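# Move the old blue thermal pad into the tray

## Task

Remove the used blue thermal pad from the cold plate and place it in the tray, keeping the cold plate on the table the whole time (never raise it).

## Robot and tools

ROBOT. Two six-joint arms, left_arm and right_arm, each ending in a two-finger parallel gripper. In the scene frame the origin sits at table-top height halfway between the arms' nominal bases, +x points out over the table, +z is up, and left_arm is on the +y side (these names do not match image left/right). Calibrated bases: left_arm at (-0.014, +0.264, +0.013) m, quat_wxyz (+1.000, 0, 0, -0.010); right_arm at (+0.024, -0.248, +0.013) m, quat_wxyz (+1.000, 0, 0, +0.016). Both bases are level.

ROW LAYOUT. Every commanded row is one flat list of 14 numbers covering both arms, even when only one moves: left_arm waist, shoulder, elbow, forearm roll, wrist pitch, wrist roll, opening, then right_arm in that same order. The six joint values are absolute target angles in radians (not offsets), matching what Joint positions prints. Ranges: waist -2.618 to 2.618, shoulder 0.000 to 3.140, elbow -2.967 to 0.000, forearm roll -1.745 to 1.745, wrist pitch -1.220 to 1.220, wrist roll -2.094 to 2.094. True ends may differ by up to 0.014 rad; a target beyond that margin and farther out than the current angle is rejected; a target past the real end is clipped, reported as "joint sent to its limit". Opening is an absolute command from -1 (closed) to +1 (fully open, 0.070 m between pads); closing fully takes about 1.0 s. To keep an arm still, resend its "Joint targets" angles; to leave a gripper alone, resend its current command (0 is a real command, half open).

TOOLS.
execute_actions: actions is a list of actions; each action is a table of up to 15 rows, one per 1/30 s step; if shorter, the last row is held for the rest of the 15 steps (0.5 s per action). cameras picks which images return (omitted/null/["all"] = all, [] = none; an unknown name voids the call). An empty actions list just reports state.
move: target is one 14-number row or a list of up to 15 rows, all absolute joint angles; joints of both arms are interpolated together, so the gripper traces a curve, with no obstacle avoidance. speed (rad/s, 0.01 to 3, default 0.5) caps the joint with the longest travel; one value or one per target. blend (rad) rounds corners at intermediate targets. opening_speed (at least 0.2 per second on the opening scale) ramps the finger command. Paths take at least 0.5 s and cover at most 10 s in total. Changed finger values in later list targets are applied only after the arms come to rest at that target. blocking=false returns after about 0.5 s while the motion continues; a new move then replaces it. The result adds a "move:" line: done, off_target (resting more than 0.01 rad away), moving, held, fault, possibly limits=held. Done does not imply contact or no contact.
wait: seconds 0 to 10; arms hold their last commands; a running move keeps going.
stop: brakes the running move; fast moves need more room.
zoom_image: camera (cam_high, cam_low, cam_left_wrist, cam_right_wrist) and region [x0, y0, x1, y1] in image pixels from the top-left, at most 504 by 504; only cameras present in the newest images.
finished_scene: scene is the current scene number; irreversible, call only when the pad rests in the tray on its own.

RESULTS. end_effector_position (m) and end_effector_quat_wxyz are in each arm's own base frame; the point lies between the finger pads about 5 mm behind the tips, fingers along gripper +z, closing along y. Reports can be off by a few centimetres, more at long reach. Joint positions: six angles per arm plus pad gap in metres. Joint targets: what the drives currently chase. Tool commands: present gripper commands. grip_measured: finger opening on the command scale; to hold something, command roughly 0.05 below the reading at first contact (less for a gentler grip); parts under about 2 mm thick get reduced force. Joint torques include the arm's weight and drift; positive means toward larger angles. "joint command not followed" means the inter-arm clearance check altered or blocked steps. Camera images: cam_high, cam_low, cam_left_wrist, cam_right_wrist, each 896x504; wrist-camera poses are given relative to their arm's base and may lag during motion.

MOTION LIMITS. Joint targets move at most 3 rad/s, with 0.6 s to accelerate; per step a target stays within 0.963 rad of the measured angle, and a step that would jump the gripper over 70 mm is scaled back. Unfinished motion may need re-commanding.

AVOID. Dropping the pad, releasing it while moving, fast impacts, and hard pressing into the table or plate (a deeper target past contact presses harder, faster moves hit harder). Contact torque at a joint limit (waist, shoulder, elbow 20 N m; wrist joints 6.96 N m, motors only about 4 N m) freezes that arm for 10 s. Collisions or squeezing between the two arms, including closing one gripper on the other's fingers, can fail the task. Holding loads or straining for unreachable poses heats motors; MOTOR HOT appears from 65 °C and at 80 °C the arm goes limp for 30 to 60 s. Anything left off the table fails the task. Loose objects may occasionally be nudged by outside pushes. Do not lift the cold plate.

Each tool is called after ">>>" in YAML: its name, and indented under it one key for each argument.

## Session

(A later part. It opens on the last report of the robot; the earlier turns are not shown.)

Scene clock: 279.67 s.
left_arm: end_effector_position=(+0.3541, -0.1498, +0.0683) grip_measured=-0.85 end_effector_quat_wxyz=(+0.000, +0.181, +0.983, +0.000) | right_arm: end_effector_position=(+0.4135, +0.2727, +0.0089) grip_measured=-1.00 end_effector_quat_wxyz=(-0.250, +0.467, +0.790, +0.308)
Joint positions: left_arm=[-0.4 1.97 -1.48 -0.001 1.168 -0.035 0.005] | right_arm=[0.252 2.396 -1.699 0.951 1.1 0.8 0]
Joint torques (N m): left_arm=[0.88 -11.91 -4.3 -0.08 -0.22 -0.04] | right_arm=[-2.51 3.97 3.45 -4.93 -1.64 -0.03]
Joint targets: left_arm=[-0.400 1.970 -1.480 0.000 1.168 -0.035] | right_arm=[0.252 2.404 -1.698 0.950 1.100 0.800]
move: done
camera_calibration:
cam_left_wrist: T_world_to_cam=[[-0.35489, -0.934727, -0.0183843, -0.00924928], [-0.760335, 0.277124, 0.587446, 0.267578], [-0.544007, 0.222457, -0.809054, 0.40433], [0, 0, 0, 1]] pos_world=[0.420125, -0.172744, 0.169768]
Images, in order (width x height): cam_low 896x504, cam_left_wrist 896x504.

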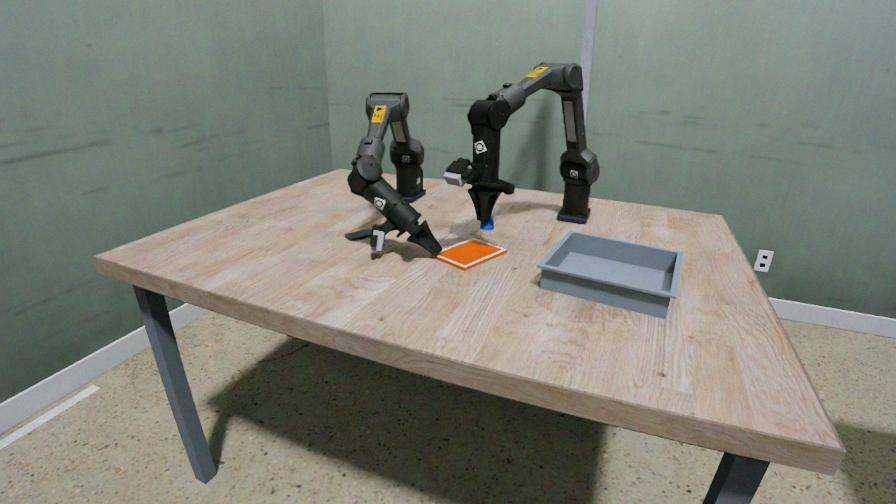

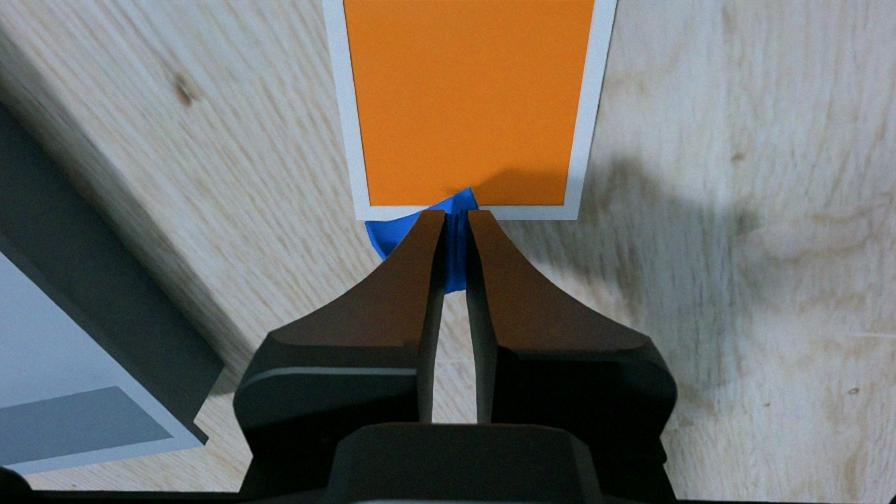

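>>> move:
  target:
    - [-0.40,1.97,-1.86,0,1.2,-0.035,-0.9,0.252,2.374,-1.705,0.95,1.1,0.8,-1]
    - [0.40,2.08,-1.95,0,1.2,0,-0.9,0.252,2.15,-1.705,0.95,1.1,0.8,-1]
    - [0.40,2.20,-1.93,0,1.2,0,-0.9,0.252,2.15,-1.705,0.95,1.1,0.8,-1]
  speed: [0.3,0.6,0.2]

Scene clock: 286.80 s.
left_arm: end_effector_position=(+0.4505, +0.1910, +0.0857) grip_measured=-0.85 end_effector_quat_wxyz=(+0.091, -0.199, +0.976, +0.019) | right_arm: end_effector_position=(+0.4279, +0.2761, +0.1283) grip_measured=-1.00 end_effector_quat_wxyz=(-0.166, +0.417, +0.805, +0.387)
Joint positions: left_arm=[0.401 2.202 -1.93 0 1.2 -0.001 0.005] | right_arm=[0.252 2.149 -1.705 0.949 1.1 0.8 0]
Joint torques (N m): left_arm=[-0.38 -15.17 -4.4 -0.1 -0.44 -0.03] | right_arm=[-0.09 -12.37 -5.18 0.75 0.06 -0.09]
Joint targets: left_arm=[0.400 2.200 -1.930 0.000 1.200 0.000] | right_arm=[0.252 2.150 -1.705 0.950 1.100 0.800]
move: done
camera_calibration:
cam_left_wrist: T_world_to_cam=[[0.395858, -0.918126, -0.0184706, 0.00248672], [-0.827073, -0.365196, 0.427295, 0.40274], [-0.399057, -0.153872, -0.903923, 0.409632], [0, 0, 0, 1]] pos_world=[0.495577, 0.212393, 0.198233]
cam_right_wrist: T_world_to_cam=[[-0.80053, -0.363319, -0.476603, 0.503058], [-0.513037, 0.00442284, 0.858355, 0.108144], [-0.309749, 0.931654, -0.189937, 0.0255034], [0, 0, 0, 1]] pos_world=[0.466095, 0.158532, 0.151777]

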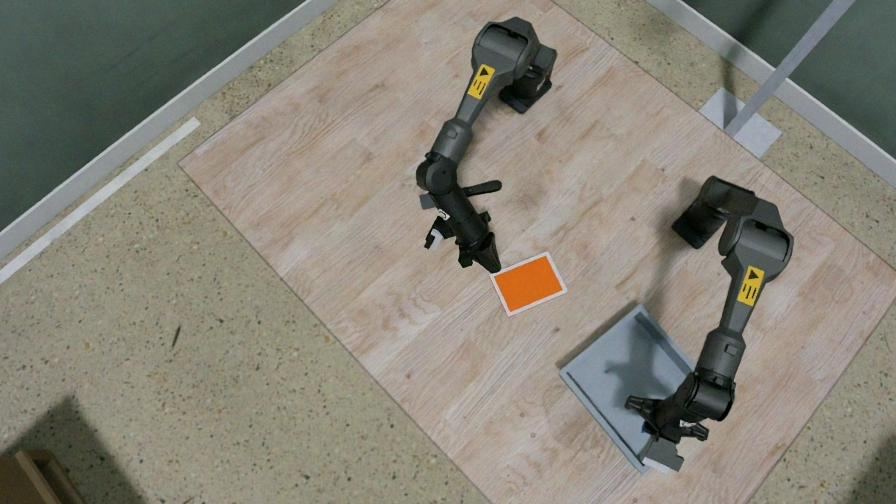

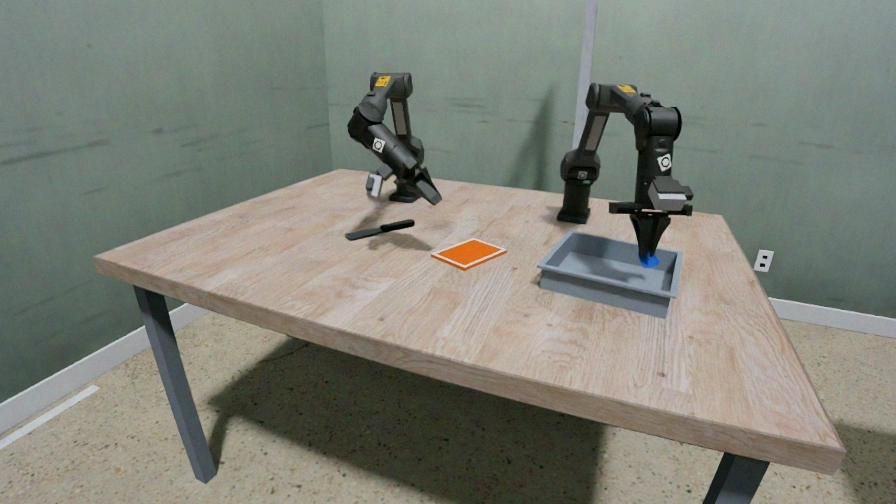

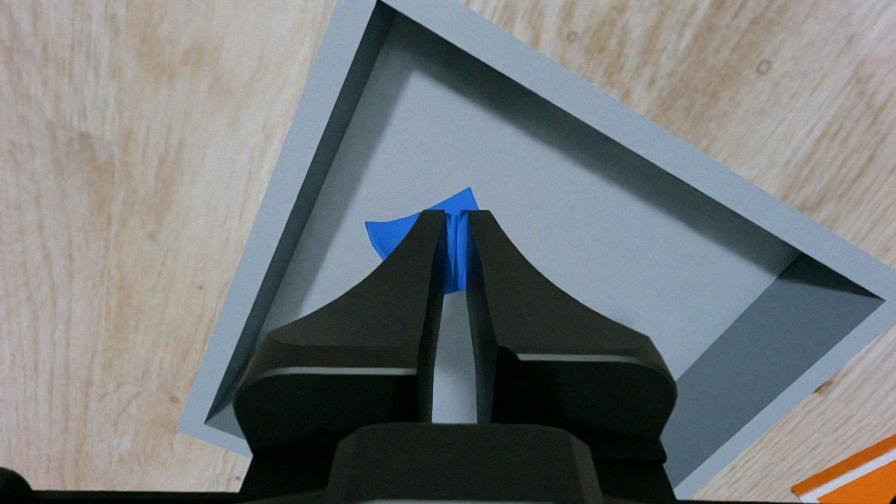

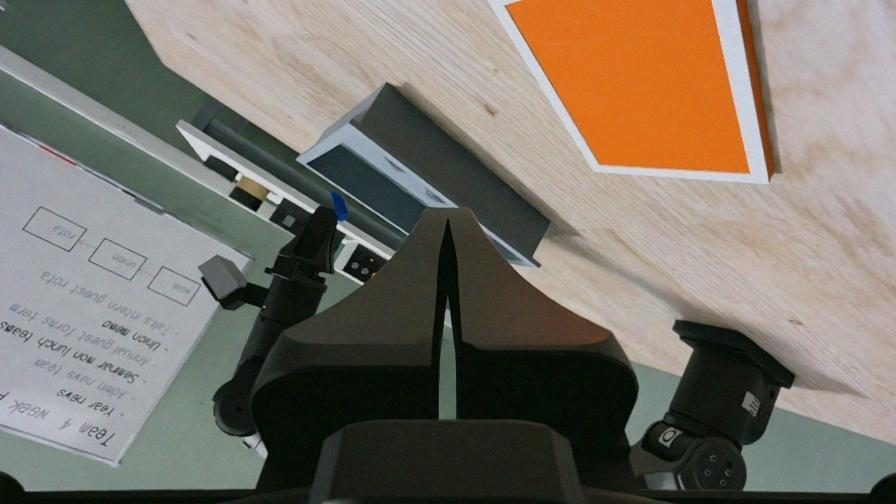

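>>> move:
  target:
    - [0.40,2.2692,-1.802,0,1.1912,0,-0.9,0.252,2.15,-1.705,0.95,1.1,0.8,-1]
    - [0.40,2.2692,-1.802,0,1.1912,0,0.3,0.252,2.15,-1.705,0.95,1.1,0.8,-1]
  speed: 0.2
  opening_speed: 0.5
  cameras: ["cam_left_wrist","cam_low"]

>>> move:
  target:
    - [0.40,2.18,-1.95,0,1.2,0,0.3,0.252,2.15,-1.705,0.95,1.1,0.8,-1]
    - [0.40,1.6,-1.9,0,1.2,0,0.3,0.252,2.15,-1.705,0.95,1.1,0.8,-1]
  speed: [0.2,0.8]
  cameras: ["cam_high","cam_left_wrist"]

Scene clock: 295.40 s.
left_arm: end_effector_position=(+0.4160, +0.1764, +0.0199) grip_measured=+0.30 end_effector_quat_wxyz=(-0.001, -0.199, +0.980, +0.000) | right_arm: end_effector_position=(+0.4279, +0.2761, +0.1283) grip_measured=-1.00 end_effector_quat_wxyz=(-0.166, +0.417, +0.805, +0.387)
Joint positions: left_arm=[0.401 2.269 -1.802 0 1.192 -0.001 0.045] | right_arm=[0.252 2.149 -1.705 0.949 1.1 0.8 0]
Joint torques (N m): left_arm=[0.6 -14.93 -4.5 0.01 -0.09 -0.15] | right_arm=[-0.44 -12.5 -5.12 0.93 0.08 -0.12]
Joint targets: left_arm=[0.400 2.269 -1.802 0.000 1.191 0.000] | right_arm=[0.252 2.150 -1.705 0.950 1.100 0.800]
move: done
camera_calibration:
cam_left_wrist: T_world_to_cam=[[0.392556, -0.919526, -0.0192799, 0.0031109], [-0.739254, -0.327929, 0.588188, 0.350638], [-0.547177, -0.216644, -0.808494, 0.405011], [0, 0, 0, 1]] pos_world=[0.479602, 0.205588, 0.121268]
Images, in order (width x height): cam_low 896x504, cam_left_wrist 896x504.

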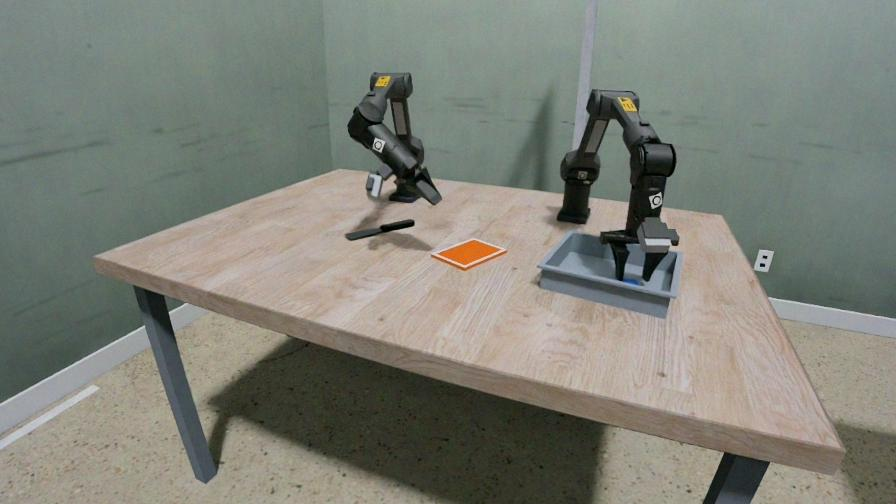

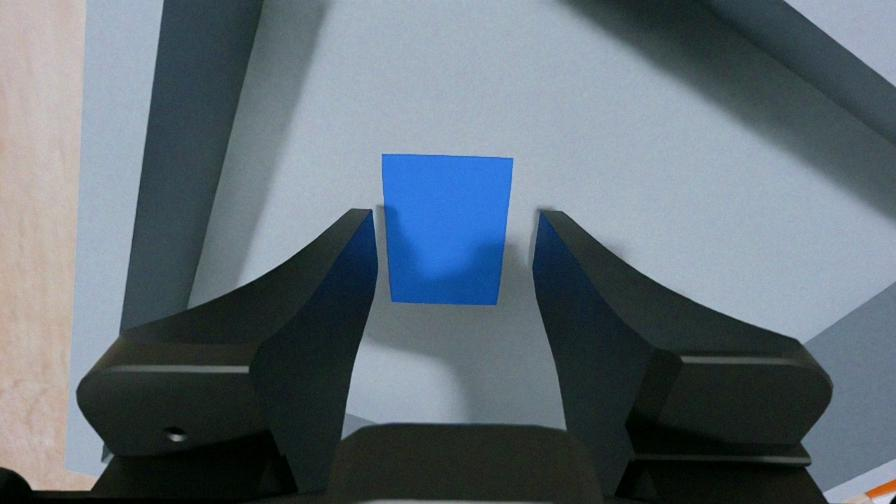

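Scene clock: 297.47 s.
left_arm: end_effector_position=(+0.3897, +0.1652, +0.3576) grip_measured=+0.30 end_effector_quat_wxyz=(+0.362, -0.185, +0.911, +0.074) | right_arm: end_effector_position=(+0.4279, +0.2761, +0.1283) grip_measured=-1.00 end_effector_quat_wxyz=(-0.166, +0.417, +0.805, +0.387)
Joint positions: left_arm=[0.401 1.6 -1.899 0 1.2 -0.001 0.046] | right_arm=[0.252 2.149 -1.705 0.949 1.1 0.8 0]
Joint torques (N m): left_arm=[0.91 -6.72 -3.95 0.1 -1.1 -0.18] | right_arm=[-0.52 -12.53 -5.19 0.97 0.11 -0.12]
Joint targets: left_arm=[0.400 1.600 -1.900 0.000 1.200 0.000] | right_arm=[0.252 2.150 -1.705 0.950 1.100 0.800]
move: done
camera_calibration:
cam_left_wrist: T_world_to_cam=[[0.404088, -0.91464, -0.0121279, 0.00190013], [-0.907684, -0.399303, -0.129099, 0.462788], [0.113237, 0.0631758, -0.991558, 0.423145], [0, 0, 0, 1]] pos_world=[0.371382, 0.159798, 0.479341]
Images, in order (width x height): cam_high 896x504, cam_left_wrist 896x504.

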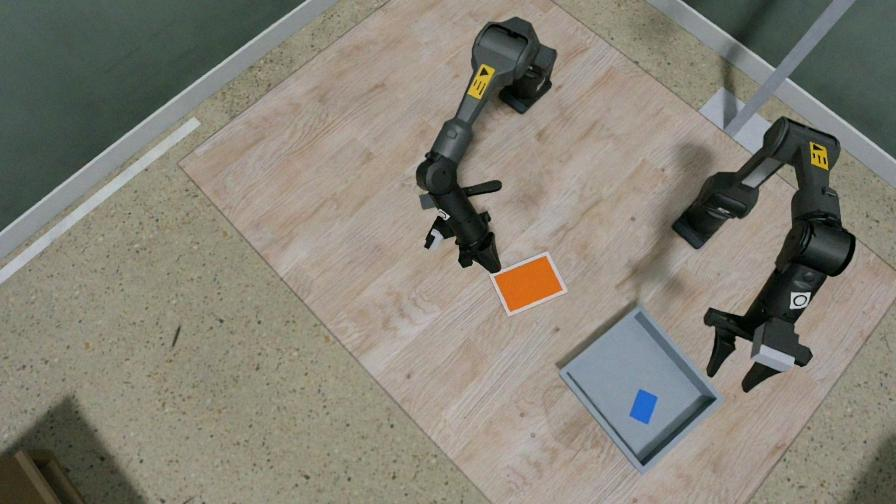

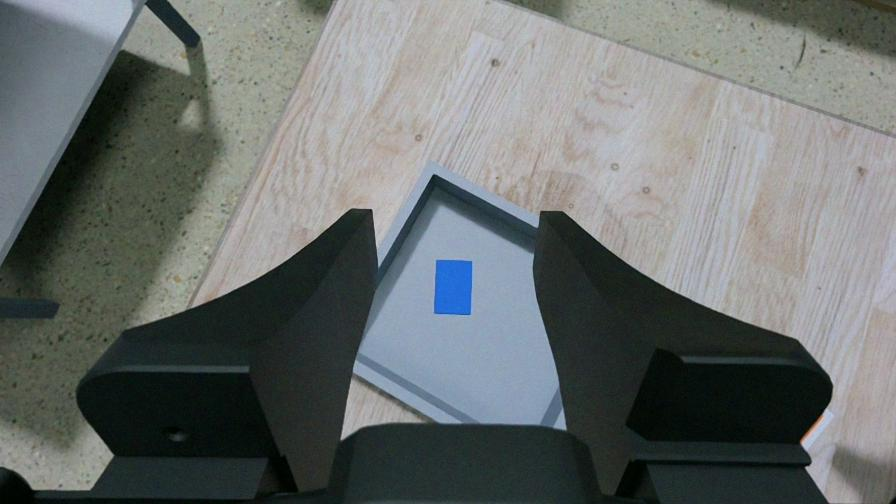

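>>> finished_scene:
  scene: 2

The scene is finished: the task was done.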